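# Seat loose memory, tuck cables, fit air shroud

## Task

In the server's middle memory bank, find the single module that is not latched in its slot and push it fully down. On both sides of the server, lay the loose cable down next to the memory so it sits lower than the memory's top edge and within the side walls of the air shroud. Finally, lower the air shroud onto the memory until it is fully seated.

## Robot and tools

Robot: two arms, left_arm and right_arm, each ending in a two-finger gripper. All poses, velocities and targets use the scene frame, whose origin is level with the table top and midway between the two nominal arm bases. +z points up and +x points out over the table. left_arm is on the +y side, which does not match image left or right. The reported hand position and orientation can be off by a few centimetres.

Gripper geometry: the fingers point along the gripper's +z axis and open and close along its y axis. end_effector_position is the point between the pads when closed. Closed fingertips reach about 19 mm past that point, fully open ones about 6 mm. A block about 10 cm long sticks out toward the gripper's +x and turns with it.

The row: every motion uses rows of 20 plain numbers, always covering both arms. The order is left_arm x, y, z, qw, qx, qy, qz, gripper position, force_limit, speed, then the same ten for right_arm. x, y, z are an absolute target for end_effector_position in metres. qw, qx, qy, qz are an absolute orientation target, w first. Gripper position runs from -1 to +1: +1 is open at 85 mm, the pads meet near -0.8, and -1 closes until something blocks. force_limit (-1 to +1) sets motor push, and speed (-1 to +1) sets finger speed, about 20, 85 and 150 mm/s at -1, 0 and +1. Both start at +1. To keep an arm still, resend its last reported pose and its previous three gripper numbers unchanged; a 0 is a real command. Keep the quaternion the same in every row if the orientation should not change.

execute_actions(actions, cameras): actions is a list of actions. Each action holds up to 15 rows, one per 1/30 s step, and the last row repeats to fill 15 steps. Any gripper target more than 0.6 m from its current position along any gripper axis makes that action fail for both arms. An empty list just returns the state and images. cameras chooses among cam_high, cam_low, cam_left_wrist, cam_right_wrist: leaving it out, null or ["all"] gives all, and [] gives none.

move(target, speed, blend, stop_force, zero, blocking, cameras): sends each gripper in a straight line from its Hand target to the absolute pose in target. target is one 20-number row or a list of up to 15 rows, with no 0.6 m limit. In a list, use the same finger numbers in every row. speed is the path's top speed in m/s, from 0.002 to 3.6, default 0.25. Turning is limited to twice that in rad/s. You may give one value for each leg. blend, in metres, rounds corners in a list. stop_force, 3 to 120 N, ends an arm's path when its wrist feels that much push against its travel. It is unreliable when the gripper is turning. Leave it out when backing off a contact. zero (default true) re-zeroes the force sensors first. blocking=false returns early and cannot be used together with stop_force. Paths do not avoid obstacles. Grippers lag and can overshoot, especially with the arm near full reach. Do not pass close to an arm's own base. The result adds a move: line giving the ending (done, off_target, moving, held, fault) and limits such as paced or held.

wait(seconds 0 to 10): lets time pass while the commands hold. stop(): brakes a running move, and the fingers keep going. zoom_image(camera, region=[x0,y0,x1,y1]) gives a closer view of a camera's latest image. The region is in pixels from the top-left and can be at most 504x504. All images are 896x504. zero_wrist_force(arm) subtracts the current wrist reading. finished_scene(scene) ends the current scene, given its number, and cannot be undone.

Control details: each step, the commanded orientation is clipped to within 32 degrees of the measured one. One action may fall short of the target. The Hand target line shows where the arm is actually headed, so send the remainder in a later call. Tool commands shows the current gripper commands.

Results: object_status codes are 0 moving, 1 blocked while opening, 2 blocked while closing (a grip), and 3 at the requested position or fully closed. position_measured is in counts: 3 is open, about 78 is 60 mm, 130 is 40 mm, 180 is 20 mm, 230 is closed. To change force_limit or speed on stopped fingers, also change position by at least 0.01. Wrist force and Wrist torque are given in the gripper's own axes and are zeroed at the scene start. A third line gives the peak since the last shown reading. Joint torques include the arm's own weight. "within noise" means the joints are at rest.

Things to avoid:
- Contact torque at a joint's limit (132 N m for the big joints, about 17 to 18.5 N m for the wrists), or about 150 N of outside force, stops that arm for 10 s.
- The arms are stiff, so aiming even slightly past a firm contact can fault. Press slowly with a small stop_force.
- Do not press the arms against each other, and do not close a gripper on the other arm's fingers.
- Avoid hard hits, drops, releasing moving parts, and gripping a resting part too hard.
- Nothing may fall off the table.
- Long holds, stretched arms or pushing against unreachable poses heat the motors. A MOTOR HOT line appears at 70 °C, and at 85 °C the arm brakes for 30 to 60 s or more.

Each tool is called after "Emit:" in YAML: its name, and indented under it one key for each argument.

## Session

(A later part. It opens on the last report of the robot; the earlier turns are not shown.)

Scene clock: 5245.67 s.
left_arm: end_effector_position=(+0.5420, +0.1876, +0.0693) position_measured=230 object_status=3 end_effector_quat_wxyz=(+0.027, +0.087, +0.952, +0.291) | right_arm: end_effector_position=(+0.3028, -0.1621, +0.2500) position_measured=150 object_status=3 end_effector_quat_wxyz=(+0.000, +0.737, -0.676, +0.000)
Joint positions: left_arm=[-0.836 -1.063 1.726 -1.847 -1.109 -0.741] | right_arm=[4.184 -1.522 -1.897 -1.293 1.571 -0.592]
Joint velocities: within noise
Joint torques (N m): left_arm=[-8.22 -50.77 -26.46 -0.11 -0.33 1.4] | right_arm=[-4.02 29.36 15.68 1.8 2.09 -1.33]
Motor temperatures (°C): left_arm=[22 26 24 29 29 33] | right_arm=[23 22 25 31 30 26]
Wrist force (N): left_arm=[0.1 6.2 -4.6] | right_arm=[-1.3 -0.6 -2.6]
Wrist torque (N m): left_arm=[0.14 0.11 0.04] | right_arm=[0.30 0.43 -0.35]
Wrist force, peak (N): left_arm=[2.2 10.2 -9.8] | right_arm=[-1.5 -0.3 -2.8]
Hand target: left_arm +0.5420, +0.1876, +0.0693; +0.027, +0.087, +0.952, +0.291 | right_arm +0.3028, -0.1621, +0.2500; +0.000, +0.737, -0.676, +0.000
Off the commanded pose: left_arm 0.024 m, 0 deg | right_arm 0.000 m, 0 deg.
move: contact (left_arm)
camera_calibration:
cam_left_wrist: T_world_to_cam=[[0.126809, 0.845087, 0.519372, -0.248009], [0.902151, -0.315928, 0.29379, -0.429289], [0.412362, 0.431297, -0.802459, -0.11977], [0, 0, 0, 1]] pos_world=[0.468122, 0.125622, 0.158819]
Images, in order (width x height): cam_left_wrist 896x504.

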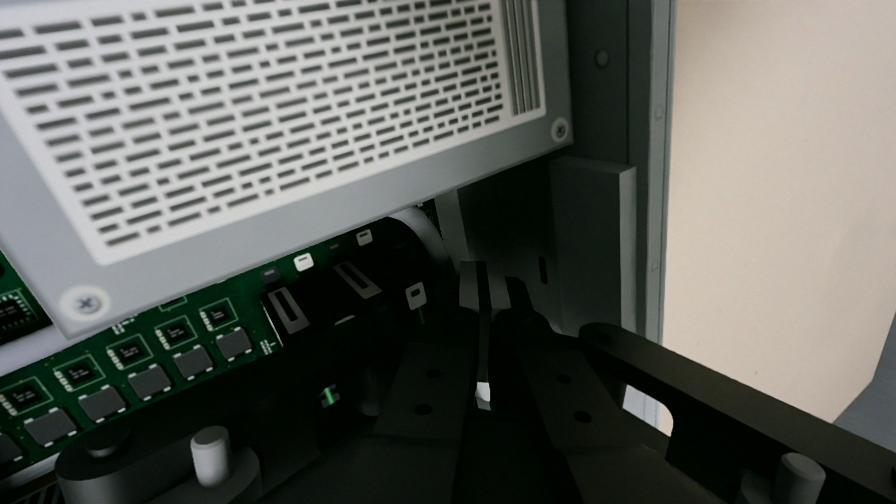

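Emit:
move:
  target:
    - [0.5420,0.1876,0.0457,-0.02650,-0.08667,-0.95236,-0.29117,-1,-0.6,-1,0.3028,-0.1621,0.2500,0,0.73728,-0.67559,0,-0.165,-0.6,-1]
  speed: 0.008
  stop_force: 18
  cameras: ["cam_left_wrist"]

Scene clock: 5273.27 s.
left_arm: end_effector_position=(+0.5420, +0.1876, +0.0652) position_measured=230 object_status=3 end_effector_quat_wxyz=(+0.026, +0.087, +0.952, +0.291) | right_arm: end_effector_position=(+0.3028, -0.1621, +0.2500) position_measured=150 object_status=3 end_effector_quat_wxyz=(+0.000, +0.737, -0.676, +0.000)
Joint positions: left_arm=[-0.836 -1.057 1.729 -1.856 -1.109 -0.741] | right_arm=[4.184 -1.522 -1.897 -1.293 1.571 -0.592]
Joint velocities: within noise
Joint torques (N m): left_arm=[-8.26 -46.93 -29.84 -2.59 -1.9 -1.78] | right_arm=[-3.75 27.5 15.49 1.98 2.15 -1.26]
Motor temperatures (°C): left_arm=[22 26 24 29 29 33] | right_arm=[23 22 25 31 30 26]
Wrist force (N): left_arm=[2.5 25.6 -3.2] | right_arm=[-1.1 -0.5 -2.4]
Wrist torque (N m): left_arm=[-0.09 0.15 -0.05] | right_arm=[0.32 0.39 -0.36]
Wrist force, peak (N): left_arm=[5.4 31.6 -12.0] | right_arm=[-1.4 -0.5 -2.8]
Hand target: left_arm +0.5420, +0.1876, +0.0652; +0.026, +0.087, +0.952, +0.291 | right_arm +0.3028, -0.1621, +0.2500; +0.000, +0.737, -0.676, +0.000
Off the commanded pose: left_arm 0.019 m, 0 deg | right_arm 0.000 m, 0 deg.
move: contact (left_arm)
camera_calibration:
cam_left_wrist: T_world_to_cam=[[0.126814, 0.845044, 0.519441, -0.245888], [0.902197, -0.315908, 0.293672, -0.42809], [0.412261, 0.431396, -0.802458, -0.123026], [0, 0, 0, 1]] pos_world=[0.468122, 0.125622, 0.154719]
Images, in order (width x height): cam_left_wrist 896x504.

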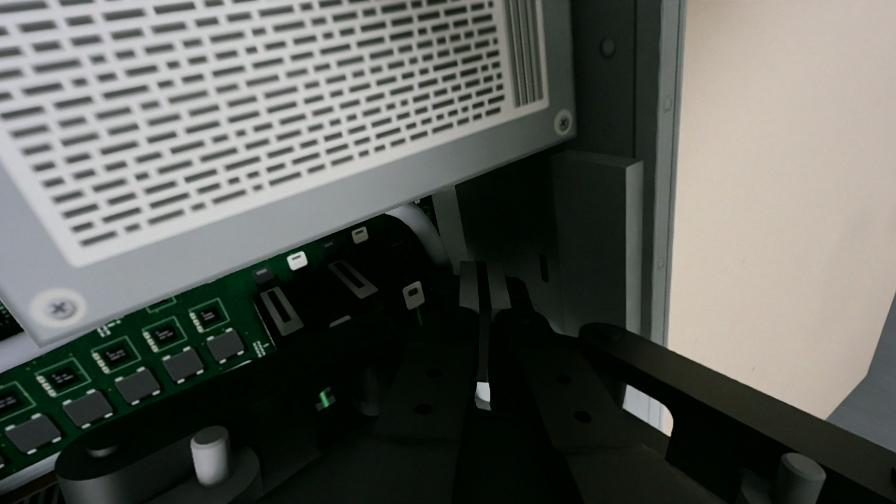

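Emit:
move:
  target:
    - [0.5420,0.1890,0.0720,-0.02650,-0.08667,-0.95236,-0.29117,-1,-0.6,-1,0.3028,-0.1621,0.2500,0,0.73728,-0.67559,0,-0.165,-0.6,-1]
    - [0.5420,0.1876,0.1200,-0.02650,-0.08667,-0.95236,-0.29117,-1,-0.6,-1,0.3028,-0.1621,0.2500,0,0.73728,-0.67559,0,-0.165,-0.6,-1]
    - [0.6000,0.1350,0.1800,0,0.67559,0.73728,0,-1,-0.6,-1,0.3028,-0.1621,0.2500,0,0.73728,-0.67559,0,-0.165,-0.6,-1]
  speed: [0.03,0.1,0.3]
  blend: 0.005
  cameras: ["cam_left_wrist"]

Emit:
zoom_image:
  camera: "cam_left_wrist"
  region: [310, 20, 530, 150]

Scene clock: 5294.97 s.
left_arm: end_effector_position=(+0.6000, +0.1350, +0.1800) position_measured=230 object_status=3 end_effector_quat_wxyz=(+0.000, +0.675, +0.737, +0.000) | right_arm: end_effector_position=(+0.3028, -0.1621, +0.2500) position_measured=150 object_status=3 end_effector_quat_wxyz=(+0.000, +0.737, -0.676, +0.000)
Joint positions: left_arm=[-0.639 -1.154 1.523 -1.94 -1.571 0.849] | right_arm=[4.184 -1.522 -1.897 -1.293 1.571 -0.592]
Joint velocities: within noise
Joint torques (N m): left_arm=[9.95 -29.22 -32.83 -0.26 -1.71 2.09] | right_arm=[-2.12 26.13 17.15 2.09 2.08 -1.1]
Motor temperatures (°C): left_arm=[22 26 24 29 29 33] | right_arm=[23 22 25 31 30 26]
Wrist force (N): left_arm=[0.5 1.8 -3.7] | right_arm=[-0.9 -0.5 -2.5]
Wrist torque (N m): left_arm=[0.28 -0.05 0.01] | right_arm=[0.32 0.35 -0.36]
Wrist force, peak (N): left_arm=[2.6 26.1 -3.0] | right_arm=[-1.7 -0.4 -2.6]
Hand target: left_arm +0.6000, +0.1350, +0.1800; +0.000, +0.676, +0.737, +0.000 | right_arm +0.3028, -0.1621, +0.2500; +0.000, +0.737, -0.676, +0.000
Off the commanded pose: left_arm 0.000 m, 0 deg | right_arm 0.000 m, 0 deg.
move: done; blend cut to 0.0035 m at target 1
camera_calibration:
cam_left_wrist: T_world_to_cam=[[0.992245, 0.115081, -0.046962, -0.58713], [0.124126, -0.937127, 0.326167, 0.0141634], [-0.00647355, -0.329467, -0.944145, 0.347301], [0, 0, 0, 1]] pos_world=[0.583068, 0.195265, 0.29571]
Images, in order (width x height): cam_left_wrist 896x504.

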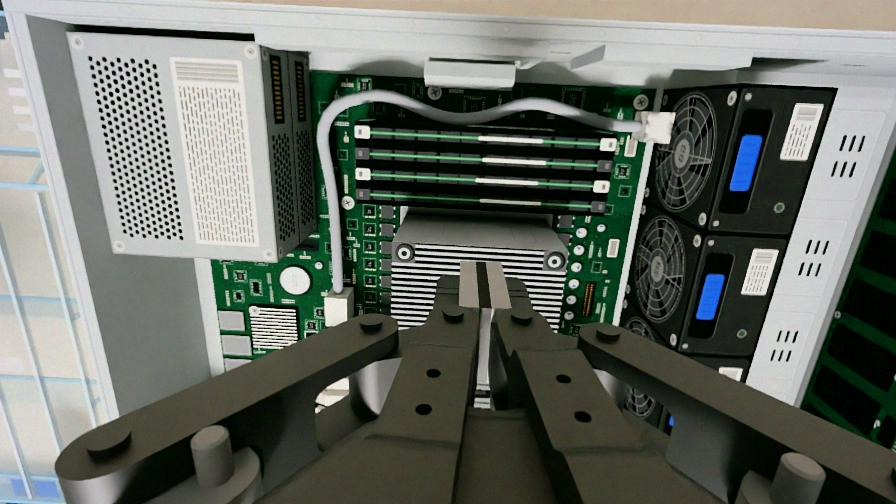

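Scaled by 2.291 from the camera's 896x504 image, which has a finer 1280x720 frame.

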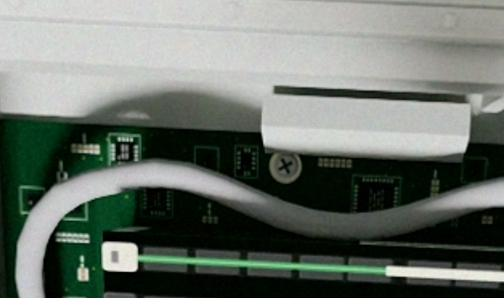

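Emit:
move:
  target:
    - [0.5600,0.2000,0.2600,0,0.67559,0.73728,0,-1,-0.6,-1,0.5000,-0.1400,0.2500,0,0.73728,-0.67559,0,-1,-0.6,-1]
    - [0.5600,0.2000,0.2600,0,0.67559,0.73728,0,-1,-0.6,-1,0.6228,-0.1100,0.1800,0,0.73728,-0.67559,0,-1,-0.6,-1]
  speed: 0.25
  blend: 0.03
  cameras: ["cam_right_wrist"]

Emit:
zoom_image:
  camera: "cam_right_wrist"
  region: [180, 20, 400, 150]

Emit:
zoom_image:
  camera: "cam_right_wrist"
  region: [380, 20, 600, 150]

Scene clock: 5328.93 s.
left_arm: end_effector_position=(+0.5600, +0.2000, +0.2600) position_measured=230 object_status=3 end_effector_quat_wxyz=(+0.000, +0.676, +0.737, +0.000) | right_arm: end_effector_position=(+0.6227, -0.1100, +0.1800) position_measured=230 object_status=3 end_effector_quat_wxyz=(+0.000, +0.737, -0.676, +0.000)
Joint positions: left_arm=[-0.589 -1.352 1.578 -1.797 -1.571 0.9] | right_arm=[3.826 -2.253 -1.102 -1.357 1.571 -0.95]
Joint velocities: within noise
Joint torques (N m): left_arm=[10.15 -44.92 -21.43 -0.48 -0.87 2.41] | right_arm=[-8.28 41.01 32.49 0.76 2.1 -1.76]
Motor temperatures (°C): left_arm=[22 26 24 29 29 33] | right_arm=[23 22 25 31 30 26]
Wrist force (N): left_arm=[0.4 2.2 -3.6] | right_arm=[-1.3 -0.5 -2.5]
Wrist torque (N m): left_arm=[0.34 -0.04 0.00] | right_arm=[0.36 0.42 -0.38]
Wrist force, peak (N): left_arm=[0.7 2.1 -4.8] | right_arm=[-1.5 2.0 -2.4]
Hand target: left_arm +0.5600, +0.2000, +0.2600; +0.000, +0.676, +0.737, +0.000 | right_arm +0.6228, -0.1100, +0.1800; +0.000, +0.737, -0.676, +0.000
Off the commanded pose: left_arm 0.000 m, 0 deg | right_arm 0.000 m, 0 deg.
move: done
camera_calibration:
cam_right_wrist: T_world_to_cam=[[-0.992394, -0.114611, 0.0449378, 0.594156], [-0.0959839, 0.948935, 0.300516, 0.13277], [-0.0770855, 0.293916, -0.952718, 0.377589], [0, 0, 0, 1]] pos_world=[0.631487, -0.168873, 0.293136]
Images, in order (width x height): cam_right_wrist 896x504.

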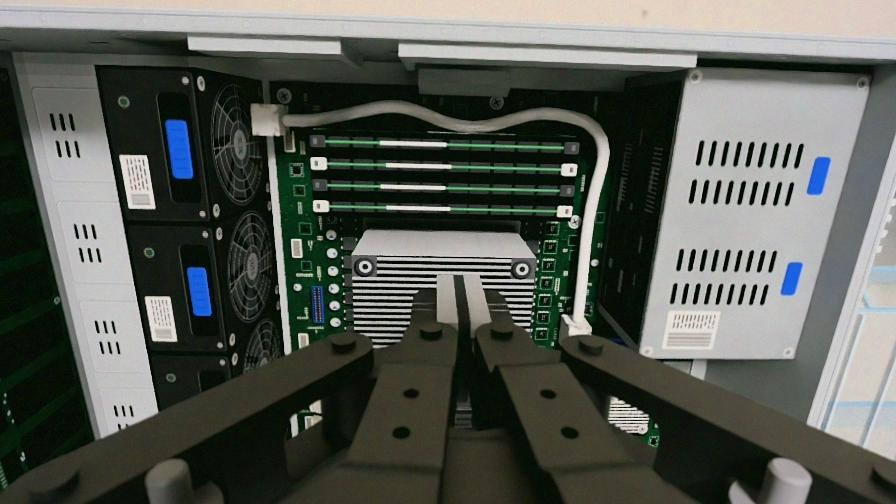

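Scaled by 2.291 from the camera's 896x504 image, which has a finer 1280x720 frame.

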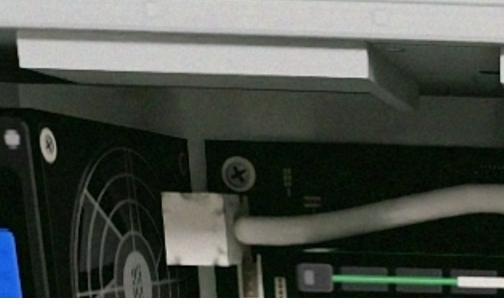

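Scaled by 2.291 from the camera's 896x504 image, which has a finer 1280x720 frame.

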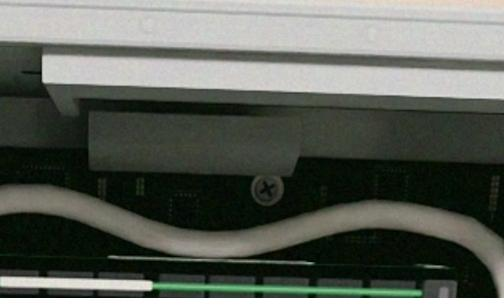

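Emit:
move:
  target:
    - [0.5600,0.2000,0.2600,0,0.67559,0.73728,0,-0.165,-0.6,-1,0.6000,-0.1250,0.2500,0,0.73728,-0.67559,0,-0.165,-0.6,-1]
    - [0.2810,0.1676,0.2000,0,0.67559,0.73728,0,-0.165,-0.6,-1,0.3028,-0.1421,0.2000,0,0.73728,-0.67559,0,-0.165,-0.6,-1]
    - [0.2810,0.1676,0.1100,0,0.67559,0.73728,0,-0.165,-0.6,-1,0.3028,-0.1421,0.1100,0,0.73728,-0.67559,0,-0.165,-0.6,-1]
  speed: [0.2,0.3,0.1]
  blend: 0.02
  cameras: ["cam_left_wrist","cam_right_wrist"]

Scene clock: 5434.50 s.
left_arm: end_effector_position=(+0.2810, +0.1676, +0.1101) position_measured=150 object_status=3 end_effector_quat_wxyz=(+0.000, +0.676, +0.737, +0.000) | right_arm: end_effector_position=(+0.3028, -0.1421, +0.1101) position_measured=150 object_status=3 end_effector_quat_wxyz=(+0.000, +0.737, -0.676, +0.000)
Joint positions: left_arm=[-1.097 -1.739 2.404 -2.236 -1.571 0.392] | right_arm=[4.205 -1.721 -2.089 -0.902 1.571 -0.571]
Joint velocities: within noise
Joint torques (N m): left_arm=[10.39 -3.22 -15.26 -4.99 -1.5 1.87] | right_arm=[-8.66 15.84 10.75 4.84 -1.83 -1.39]
Motor temperatures (°C): left_arm=[22 26 24 29 29 33] | right_arm=[23 22 25 31 30 26]
Wrist force (N): left_arm=[0.0 2.1 -4.3] | right_arm=[-1.3 -0.3 -2.6]
Wrist torque (N m): left_arm=[0.33 0.03 0.00] | right_arm=[0.36 0.42 -0.37]
Wrist force, peak (N): left_arm=[0.5 3.5 -4.3] | right_arm=[-2.2 2.4 -2.5]
Hand target: left_arm +0.2810, +0.1676, +0.1100; +0.000, +0.676, +0.737, +0.000 | right_arm +0.3028, -0.1421, +0.1100; +0.000, +0.737, -0.676, +0.000
Off the commanded pose: left_arm 0.000 m, 0 deg | right_arm 0.000 m, 0 deg.
move: done; blend cut to 0 m at target 1
camera_calibration:
cam_left_wrist: T_world_to_cam=[[0.992282, 0.114726, -0.0470484, -0.277647], [0.123819, -0.937172, 0.326155, 0.107192], [-0.00667386, -0.329463, -0.944145, 0.290035], [0, 0, 0, 1]] pos_world=[0.264168, 0.227867, 0.225811]
cam_right_wrist: T_world_to_cam=[[-0.992386, -0.114638, 0.0450443, 0.276135], [-0.0959854, 0.948961, 0.300434, 0.153491], [-0.0771866, 0.293823, -0.952738, 0.295662], [0, 0, 0, 1]] pos_world=[0.311586, -0.200874, 0.223137]
Images, in order (width x height): cam_left_wrist 896x504, cam_right_wrist 896x504.

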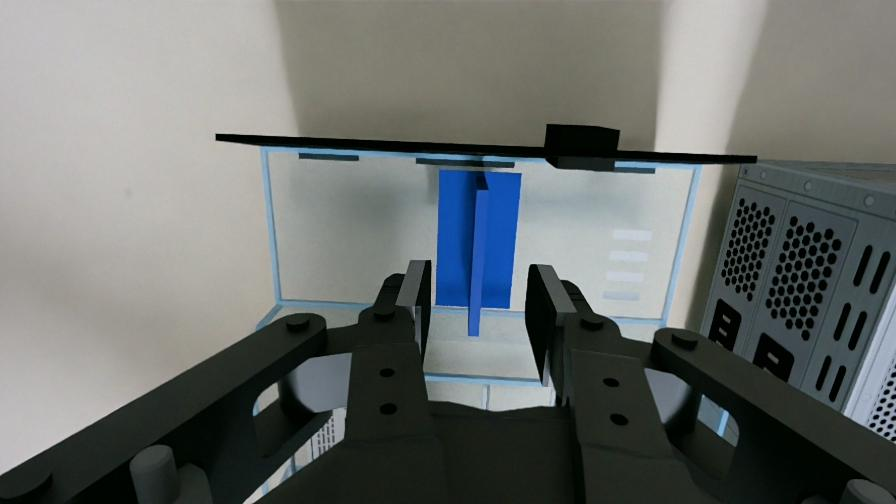

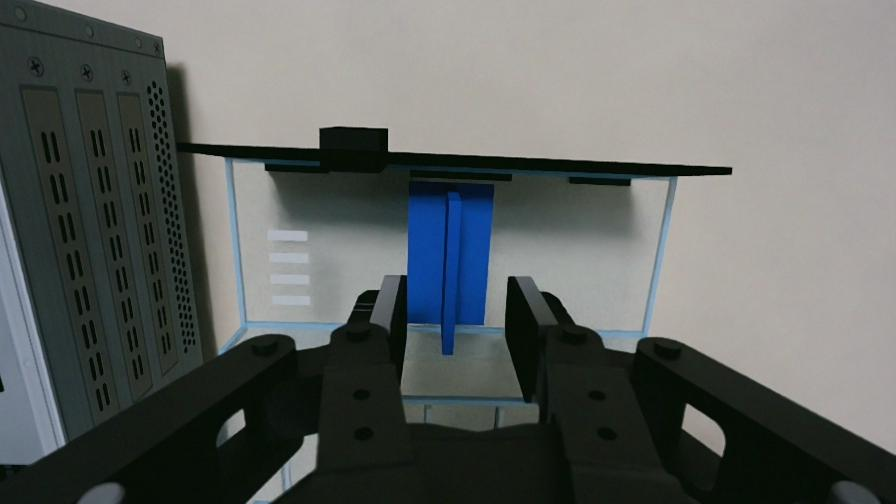

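Emit:
execute_actions:
  actions: []

Scene clock: 5484.97 s.
left_arm: end_effector_position=(+0.2810, +0.1676, +0.1100) position_measured=150 object_status=3 end_effector_quat_wxyz=(+0.000, +0.676, +0.737, +0.000) | right_arm: end_effector_position=(+0.3028, -0.1421, +0.1100) position_measured=150 object_status=3 end_effector_quat_wxyz=(+0.000, +0.737, -0.676, +0.000)
Joint positions: left_arm=[-1.097 -1.739 2.404 -2.236 -1.571 0.392] | right_arm=[4.205 -1.721 -2.089 -0.902 1.571 -0.571]
Joint velocities: within noise
Joint torques (N m): left_arm=[9.55 -2.04 -19.85 -4.87 -1.67 1.81] | right_arm=[-7.34 15.97 14.6 4.29 -1.73 -1.44]
Motor temperatures (°C): left_arm=[22 26 24 29 29 33] | right_arm=[23 22 25 31 30 26]
Wrist force (N): left_arm=[0.0 2.0 -3.8] | right_arm=[-1.4 -0.3 -2.8]
Wrist torque (N m): left_arm=[0.31 0.04 0.00] | right_arm=[0.35 0.44 -0.36]
Wrist force, peak (N): left_arm=[0.2 2.4 -4.4] | right_arm=[-1.6 -0.5 -2.8]
Hand target: left_arm +0.2810, +0.1676, +0.1100; +0.000, +0.676, +0.737, +0.000 | right_arm +0.3028, -0.1421, +0.1100; +0.000, +0.737, -0.676, +0.000
Tool commands: left_gripper/position=-0.165 left_gripper/force_limit=-0.6 left_gripper/speed=-1.0 right_gripper/position=-0.165 right_gripper/force_limit=-0.6 right_gripper/speed=-1.0
Off the commanded pose: left_arm 0.000 m, 0 deg | right_arm 0.000 m, 0 deg.
camera_calibration:
cam_left_wrist: T_world_to_cam=[[0.99228, 0.114704, -0.0471459, -0.27762], [0.12383, -0.937175, 0.326143, 0.107192], [-0.00677385, -0.329463, -0.944144, 0.290062], [0, 0, 0, 1]] pos_world=[0.264168, 0.227867, 0.225811]
cam_right_wrist: T_world_to_cam=[[-0.992386, -0.114638, 0.0450443, 0.276123], [-0.0959854, 0.948961, 0.300434, 0.153586], [-0.0771866, 0.293823, -0.952738, 0.295692], [0, 0, 0, 1]] pos_world=[0.311586, -0.200974, 0.223137]

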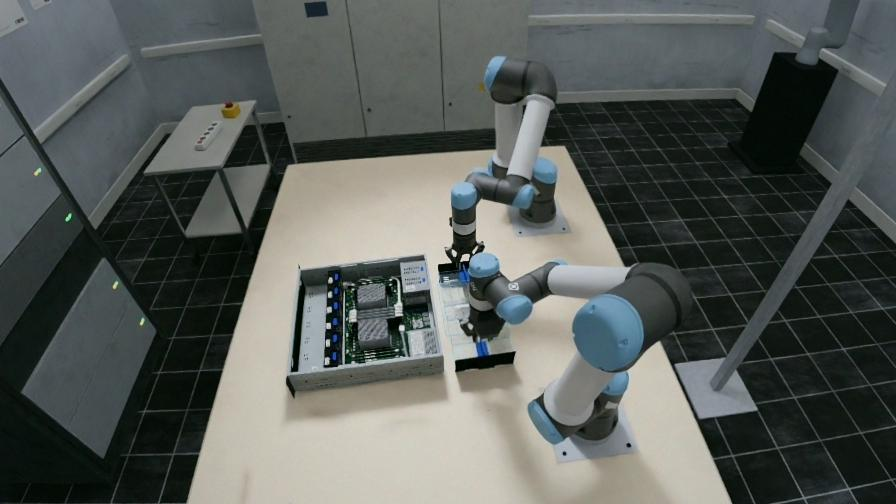

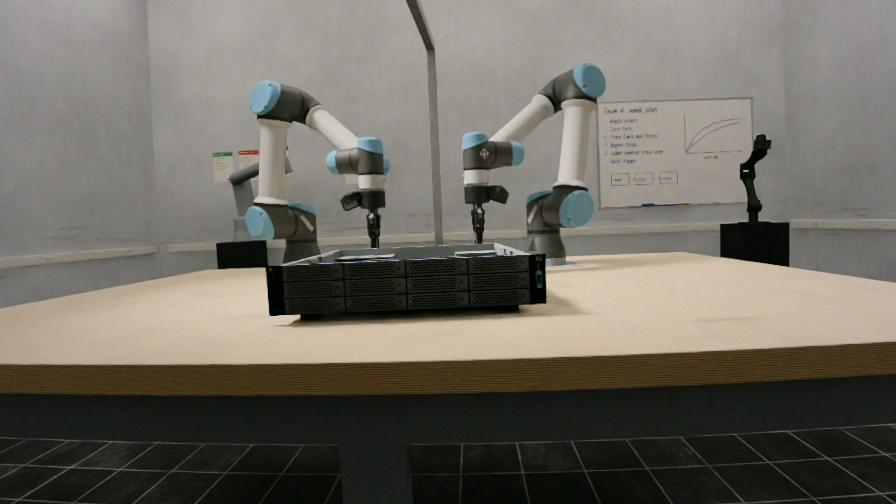

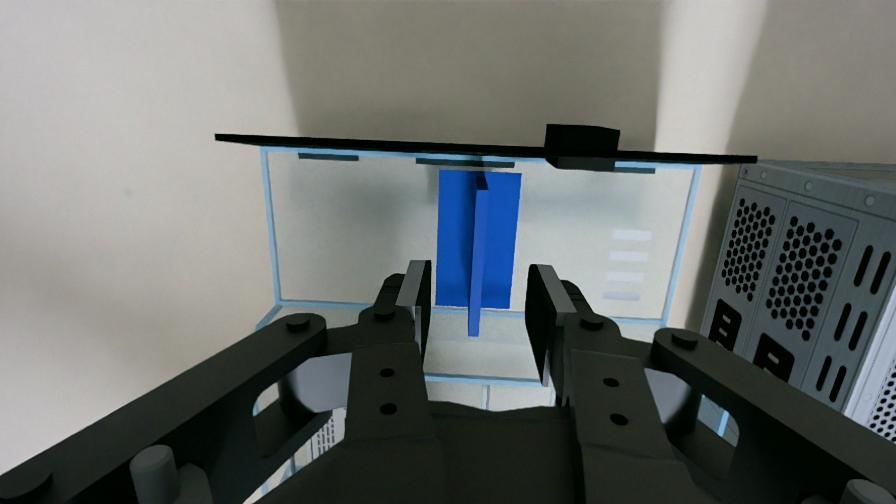

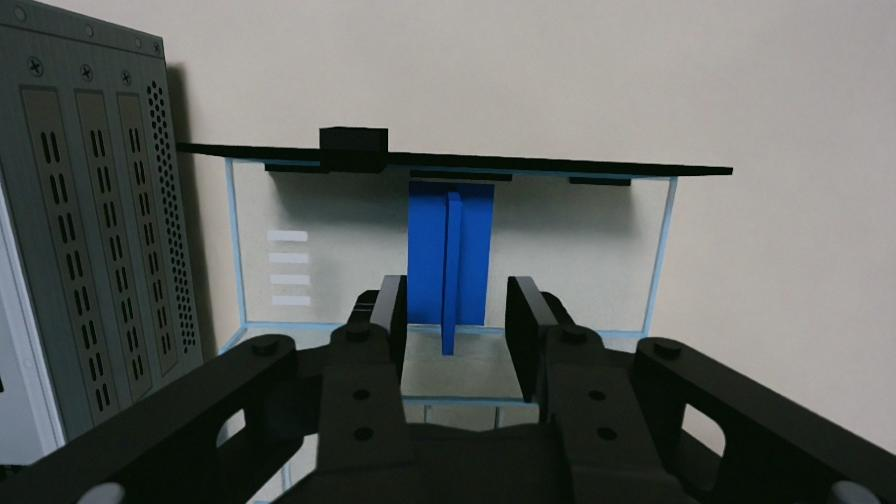

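Emit:
move:
  target:
    - [0.2810,0.1676,0.0707,0,0.67559,0.73728,0,-0.165,-0.6,-1,0.3028,-0.1421,0.0708,0,0.73728,-0.67559,0,-0.165,-0.6,-1]
    - [0.2810,0.1676,0.0707,0,0.67559,0.73728,0,-1,-0.6,-1,0.3028,-0.1421,0.0708,0,0.73728,-0.67559,0,-1,-0.6,-1]
  speed: 0.04

Emit:
wait:
  seconds: 1
  cameras: ["cam_left_wrist","cam_right_wrist"]

Scene clock: 5496.13 s.
left_arm: end_effector_position=(+0.2810, +0.1676, +0.0707) position_measured=220 object_status=0 end_effector_quat_wxyz=(+0.000, +0.676, +0.737, +0.000) | right_arm: end_effector_position=(+0.3028, -0.1421, +0.0708) position_measured=220 object_status=0 end_effector_quat_wxyz=(+0.000, +0.737, -0.676, +0.000)
Joint positions: left_arm=[-1.097 -1.643 2.461 -2.389 -1.571 0.392] | right_arm=[4.205 -1.793 -2.132 -0.787 1.571 -0.571]
Joint velocities: within noise
Joint torques (N m): left_arm=[10.43 -4.67 -15.05 -2.52 0.59 1.85] | right_arm=[2.31 17.8 10.49 2.46 -1.09 1.21]
Motor temperatures (°C): left_arm=[22 26 24 29 29 33] | right_arm=[23 22 25 31 30 26]
Wrist force (N): left_arm=[-3.2 -0.1 -6.6] | right_arm=[-4.6 -2.5 -1.5]
Wrist torque (N m): left_arm=[0.12 0.05 0.36] | right_arm=[0.58 0.37 0.02]
Wrist force, peak (N): left_arm=[-3.1 -0.4 -7.1] | right_arm=[-4.8 -2.5 -2.3]
Hand target: left_arm +0.2810, +0.1676, +0.0707; +0.000, +0.676, +0.737, +0.000 | right_arm +0.3028, -0.1421, +0.0708; +0.000, +0.737, -0.676, +0.000
Off the commanded pose: left_arm 0.000 m, 0 deg | right_arm 0.000 m, 0 deg.
move: done
camera_calibration:
cam_left_wrist: T_world_to_cam=[[0.992281, 0.114727, -0.0470652, -0.279493], [0.123826, -0.93713, 0.326274, 0.119976], [-0.00667357, -0.329584, -0.944103, 0.252949], [0, 0, 0, 1]] pos_world=[0.264168, 0.227866, 0.186511]
cam_right_wrist: T_world_to_cam=[[-0.992394, -0.114611, 0.0449378, 0.277917], [-0.0959839, 0.948935, 0.300516, 0.165342], [-0.0770855, 0.293916, -0.952718, 0.258327], [0, 0, 0, 1]] pos_world=[0.311587, -0.200973, 0.183936]

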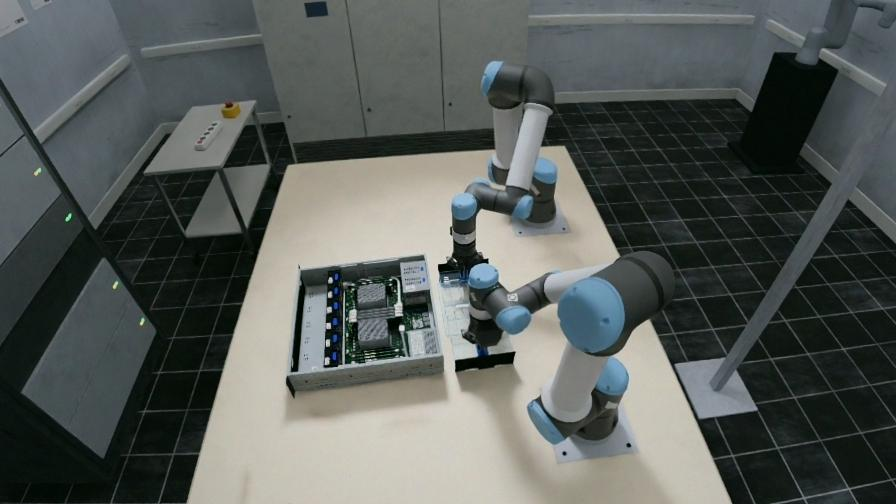

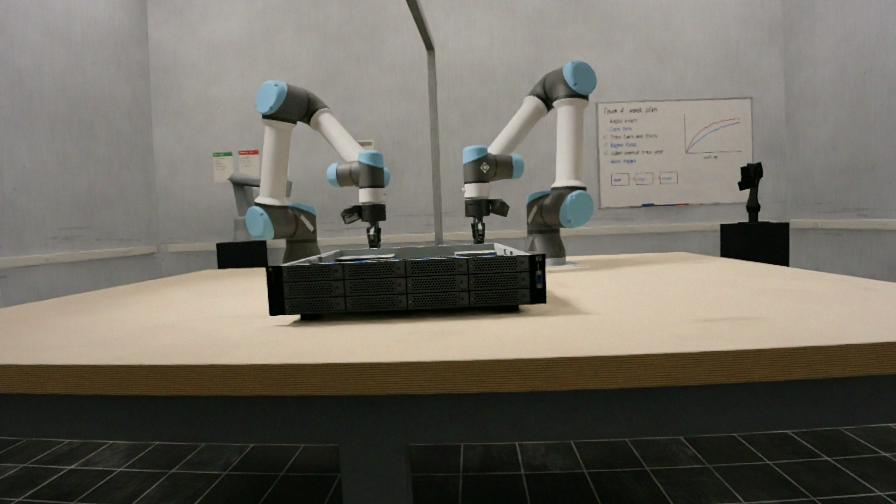

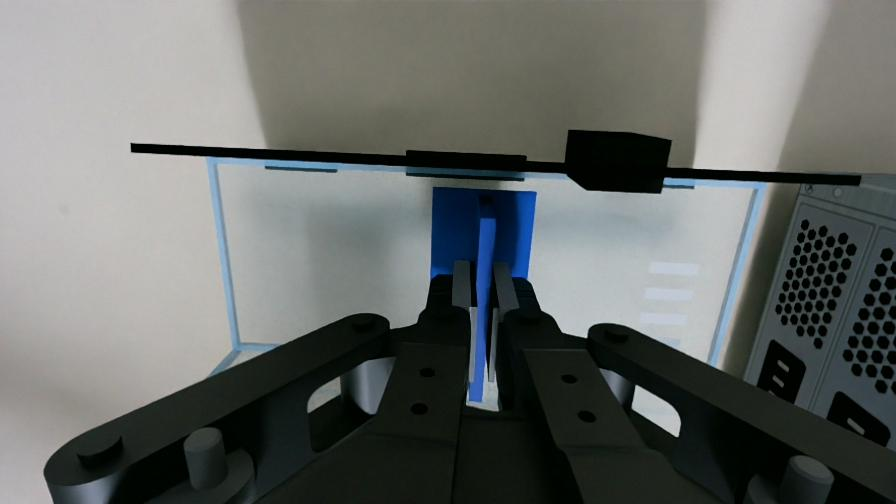

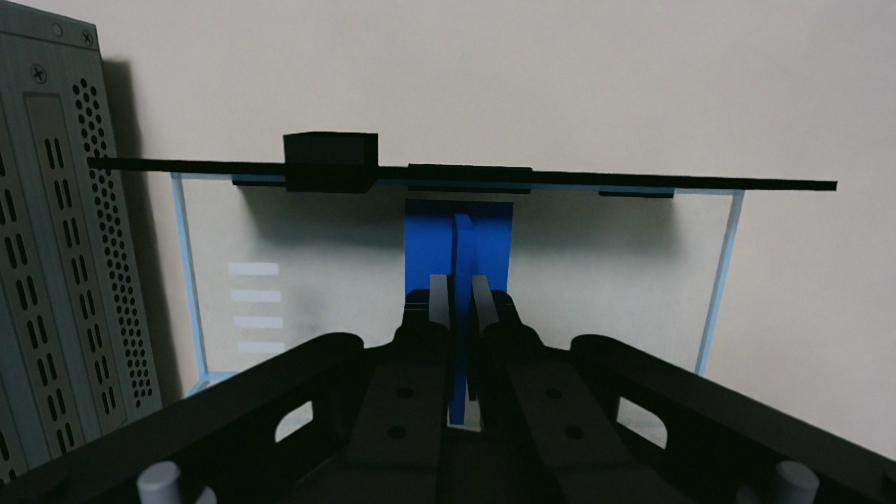

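Scene clock: 5497.13 s.
left_arm: end_effector_position=(+0.2810, +0.1676, +0.0707) position_measured=220 object_status=2 end_effector_quat_wxyz=(+0.000, +0.676, +0.737, +0.000) | right_arm: end_effector_position=(+0.3028, -0.1421, +0.0708) position_measured=220 object_status=2 end_effector_quat_wxyz=(+0.000, +0.737, -0.676, +0.000)
Joint positions: left_arm=[-1.097 -1.643 2.461 -2.389 -1.571 0.392] | right_arm=[4.205 -1.793 -2.132 -0.787 1.571 -0.571]
Joint velocities: within noise
Joint torques (N m): left_arm=[9.96 -5.12 -16.43 0.38 0.51 1.81] | right_arm=[2.01 19.08 11.32 0.57 -1.13 1.17]
Motor temperatures (°C): left_arm=[22 26 24 29 29 33] | right_arm=[23 22 25 31 30 26]
Wrist force (N): left_arm=[-3.9 0.4 -6.6] | right_arm=[-4.9 -2.6 -1.7]
Wrist torque (N m): left_arm=[0.17 0.06 0.36] | right_arm=[0.56 0.37 0.02]
Wrist force, peak (N): left_arm=[-3.8 0.4 -7.4] | right_arm=[-5.0 -2.4 -2.1]
Hand target: left_arm +0.2810, +0.1676, +0.0707; +0.000, +0.676, +0.737, +0.000 | right_arm +0.3028, -0.1421, +0.0708; +0.000, +0.737, -0.676, +0.000
Tool commands: left_gripper/position=-1.0 left_gripper/force_limit=-0.6 left_gripper/speed=-1.0 right_gripper/position=-1.0 right_gripper/force_limit=-0.6 right_gripper/speed=-1.0
Off the commanded pose: left_arm 0.000 m, 0 deg | right_arm 0.000 m, 0 deg.
wait: 1.00 s; at rest by 0.17 s
camera_calibration:
cam_left_wrist: T_world_to_cam=[[0.99228, 0.114704, -0.0471459, -0.279473], [0.12383, -0.937175, 0.326143, 0.12001], [-0.00677385, -0.329463, -0.944144, 0.252957], [0, 0, 0, 1]] pos_world=[0.264168, 0.227867, 0.186511]
cam_right_wrist: T_world_to_cam=[[-0.992386, -0.114638, 0.0450443, 0.277889], [-0.0959854, 0.948961, 0.300434, 0.165363], [-0.0771866, 0.293823, -0.952738, 0.258344], [0, 0, 0, 1]] pos_world=[0.311586, -0.200974, 0.183937]
Images, in order (width x height): cam_left_wrist 896x504, cam_right_wrist 896x504.

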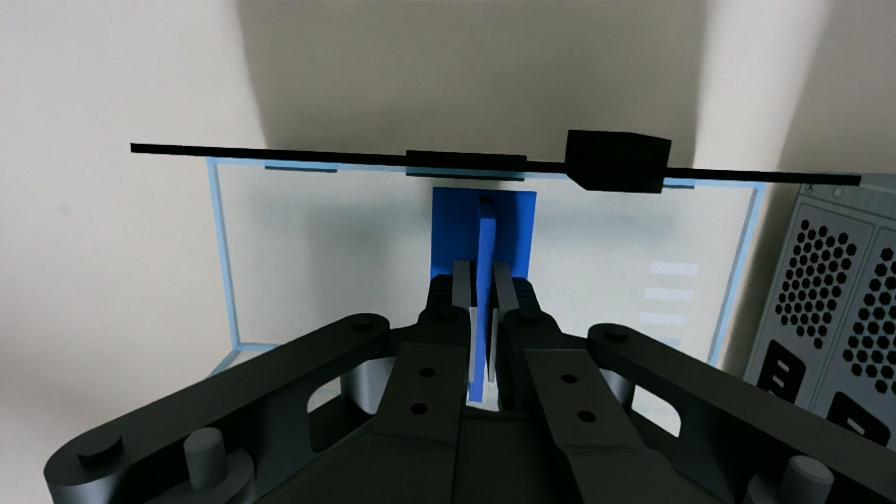

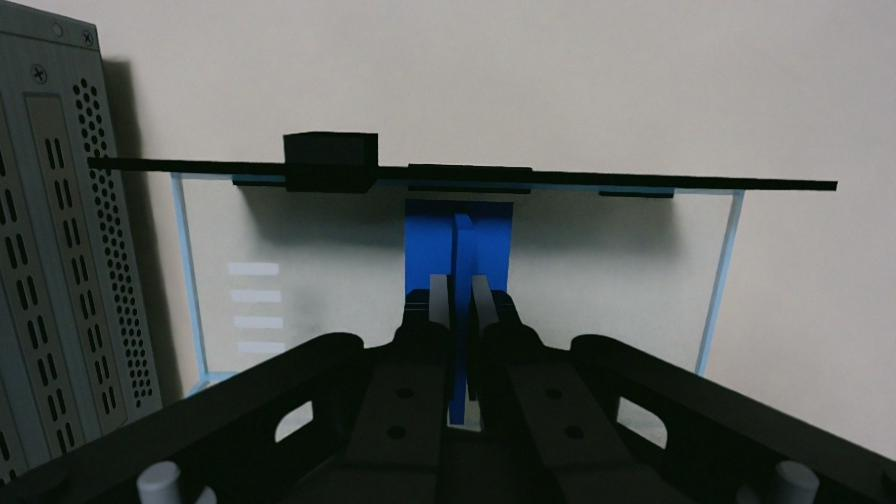

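Emit:
move:
  target:
    - [0.2810,0.1676,0.2290,0,0.67559,0.73728,0,-1,-0.6,-1,0.3028,-0.1421,0.2291,0,0.73728,-0.67559,0,-1,-0.6,-1]
    - [0.6010,0.1676,0.2290,0,0.67559,0.73728,0,-1,-0.6,-1,0.6228,-0.1421,0.2291,0,0.73728,-0.67559,0,-1,-0.6,-1]
  speed: [0.1,0.18]
  cameras: ["cam_high","cam_low"]

Emit:
move:
  target: [0.6010,0.1676,0.1290,0,0.67559,0.73728,0,-1,-0.6,-1,0.6228,-0.1421,0.1320,0,0.73728,-0.67559,0,-1,-0.6,-1]
  speed: 0.05

Scene clock: 5511.83 s.
left_arm: end_effector_position=(+0.6009, +0.1676, +0.2290) position_measured=220 object_status=2 end_effector_quat_wxyz=(+0.000, +0.676, +0.737, +0.000) | right_arm: end_effector_position=(+0.6227, -0.1421, +0.2291) position_measured=220 object_status=2 end_effector_quat_wxyz=(+0.000, +0.737, -0.676, +0.000)
Joint positions: left_arm=[-0.596 -1.217 1.482 -1.836 -1.571 0.893] | right_arm=[3.792 -2.189 -1.082 -1.442 1.571 -0.983]
Joint velocities: within noise
Joint torques (N m): left_arm=[11 -30.15 -35.78 -1.29 -1.72 1.88] | right_arm=[-7.11 39.81 32.22 0.34 2.27 -2.11]
Motor temperatures (°C): left_arm=[22 26 24 29 29 33] | right_arm=[23 22 25 31 30 26]
Wrist force (N): left_arm=[0.7 -0.1 -0.6] | right_arm=[-0.4 -2.7 -1.9]
Wrist torque (N m): left_arm=[0.25 0.25 0.39] | right_arm=[0.28 0.09 -0.06]
Wrist force, peak (N): left_arm=[-14.0 -0.3 -3.3] | right_arm=[-15.5 -3.0 0.4]
Hand target: left_arm +0.6010, +0.1676, +0.2290; +0.000, +0.676, +0.737, +0.000 | right_arm +0.6228, -0.1421, +0.2291; +0.000, +0.737, -0.676, +0.000
Off the commanded pose: left_arm 0.000 m, 0 deg | right_arm 0.000 m, 0 deg.
move: done
Images, in order (width x height): cam_high 896x504, cam_low 896x504.

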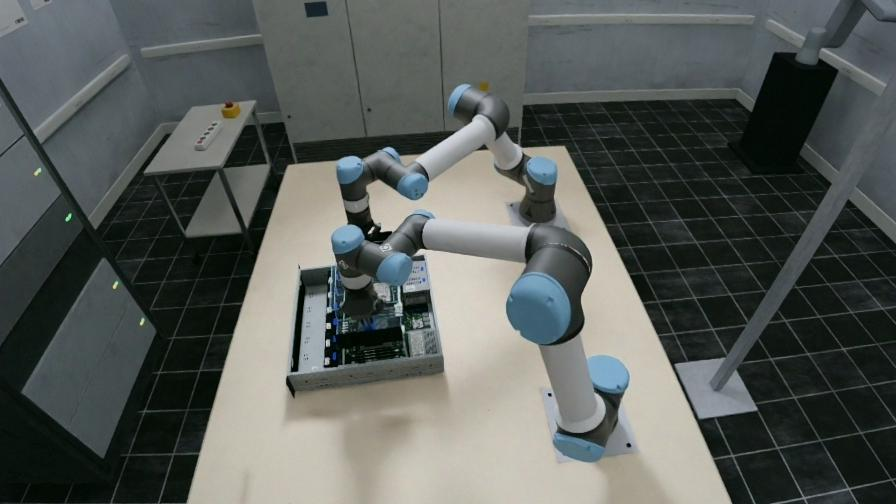

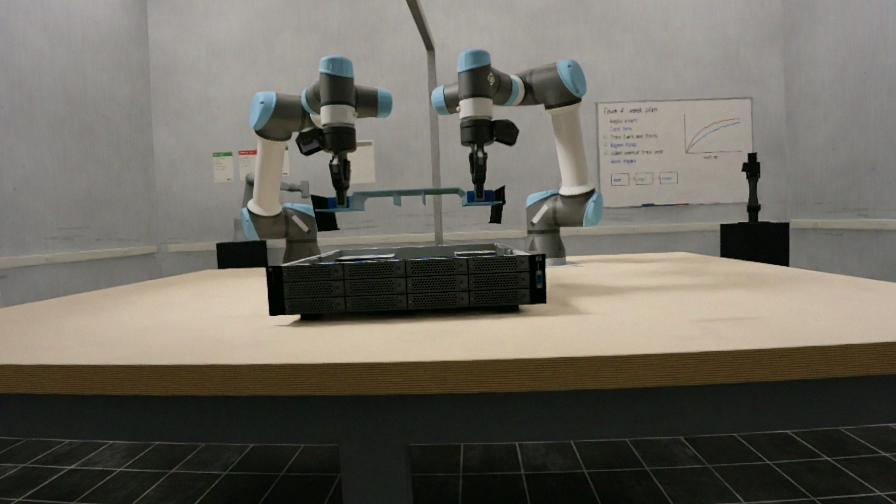

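Scene clock: 5514.33 s.
left_arm: end_effector_position=(+0.6010, +0.1676, +0.1292) position_measured=220 object_status=2 end_effector_quat_wxyz=(+0.000, +0.676, +0.737, +0.000) | right_arm: end_effector_position=(+0.6228, -0.1421, +0.1322) position_measured=220 object_status=2 end_effector_quat_wxyz=(+0.000, +0.737, -0.676, +0.000)
Joint positions: left_arm=[-0.596 -1.129 1.629 -2.071 -1.571 0.893] | right_arm=[3.792 -2.247 -1.239 -1.227 1.571 -0.984]
Joint velocities: within noise
Joint torques (N m): left_arm=[8.83 -27.67 -18.77 -5.53 0.47 1.11] | right_arm=[-4.97 42.38 13.9 4.75 0.89 -1.38]
Motor temperatures (°C): left_arm=[22 26 24 29 29 33] | right_arm=[23 22 25 31 30 26]
Wrist force (N): left_arm=[-0.6 -0.3 -3.0] | right_arm=[-2.2 -2.9 -0.1]
Wrist torque (N m): left_arm=[0.28 -0.14 0.41] | right_arm=[0.22 0.53 -0.05]
Wrist force, peak (N): left_arm=[-1.8 -0.9 -3.1] | right_arm=[-3.4 -3.3 0.5]
Hand target: left_arm +0.6010, +0.1676, +0.1290; +0.000, +0.676, +0.737, +0.000 | right_arm +0.6228, -0.1421, +0.1320; +0.000, +0.737, -0.676, +0.000
Off the commanded pose: left_arm 0.000 m, 0 deg | right_arm 0.000 m, 0 deg.
move: done
camera_calibration:
cam_left_wrist: T_world_to_cam=[[0.992268, 0.114789, -0.047188, -0.594251], [0.123925, -0.937133, 0.326228, 0.061251], [-0.0067739, -0.329554, -0.944113, 0.310275], [0, 0, 0, 1]] pos_world=[0.584168, 0.227866, 0.244911]
cam_right_wrist: T_world_to_cam=[[-0.992386, -0.11464, 0.0450327, 0.592694], [-0.0959826, 0.948932, 0.300525, 0.177632], [-0.077185, 0.293914, -0.95271, 0.341457], [0, 0, 0, 1]] pos_world=[0.631586, -0.200973, 0.245237]

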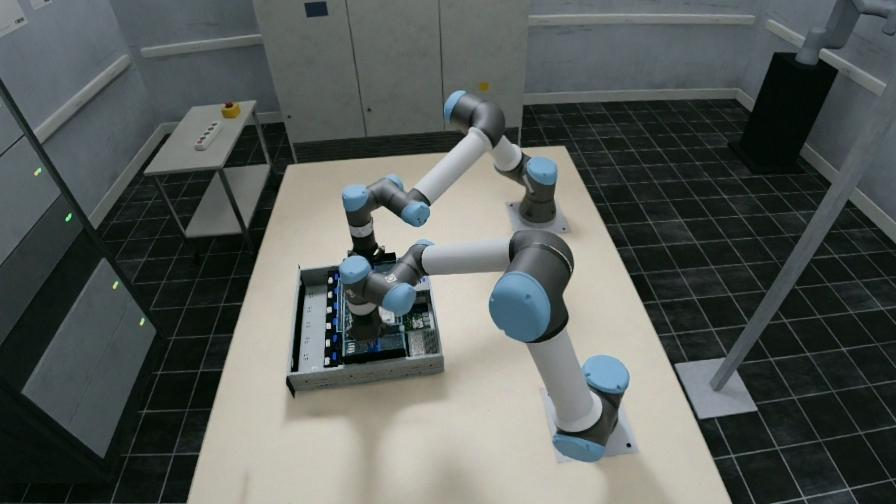

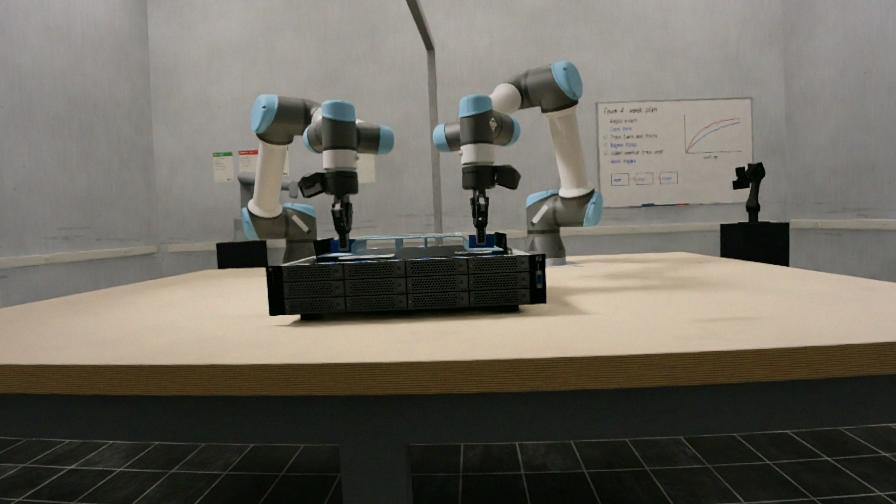

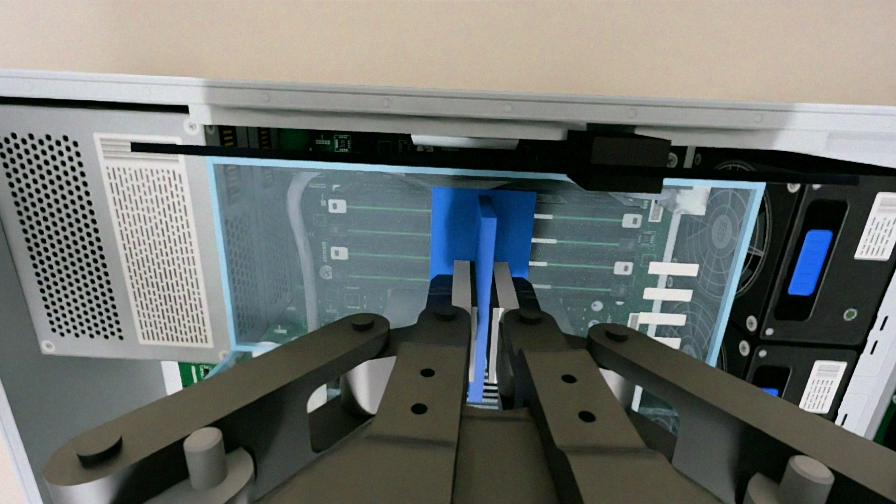

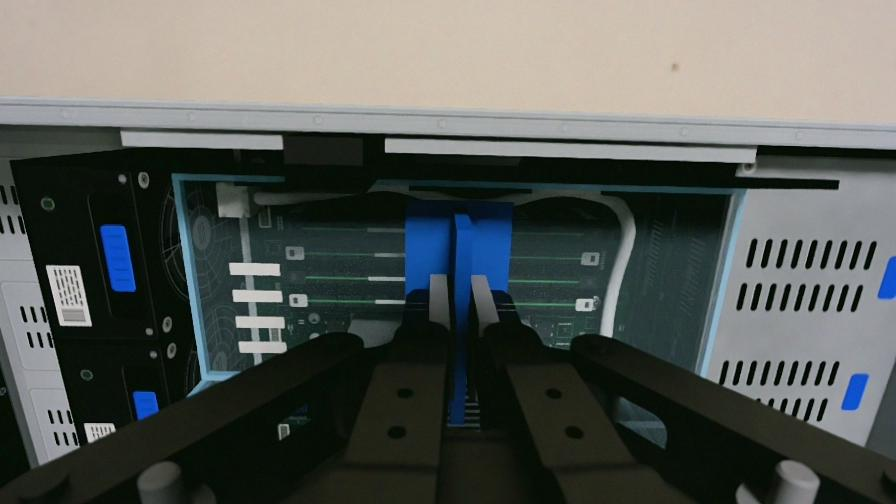

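Emit:
zoom_image:
  camera: "cam_left_wrist"
  region: [220, 130, 440, 260]

Emit:
zoom_image:
  camera: "cam_left_wrist"
  region: [500, 130, 720, 260]

Emit:
zoom_image:
  camera: "cam_right_wrist"
  region: [190, 130, 440, 260]

Emit:
zoom_image:
  camera: "cam_right_wrist"
  region: [490, 130, 740, 260]

Scaled by 2.291 from the camera's 896x504 image, which has a finer 1280x720 frame.

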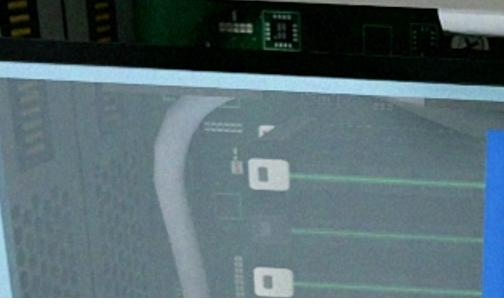

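Scaled by 2.291 from the camera's 896x504 image, which has a finer 1280x720 frame.

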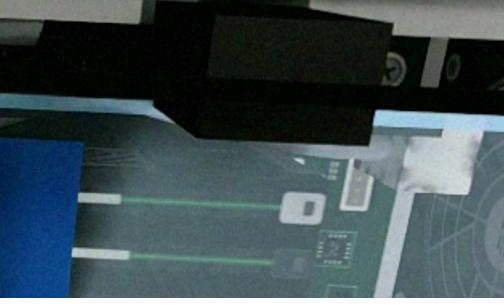

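Scaled by 2.016 from the camera's 896x504 image, which has a finer 1280x720 frame.

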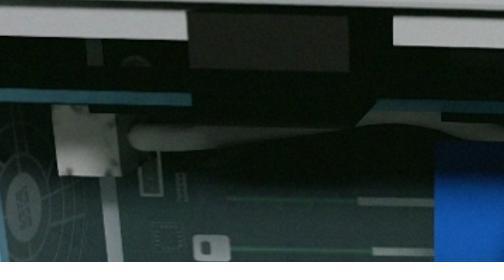

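Scaled by 2.016 from the camera's 896x504 image, which has a finer 1280x720 frame.

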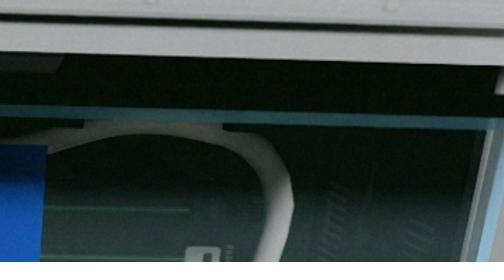

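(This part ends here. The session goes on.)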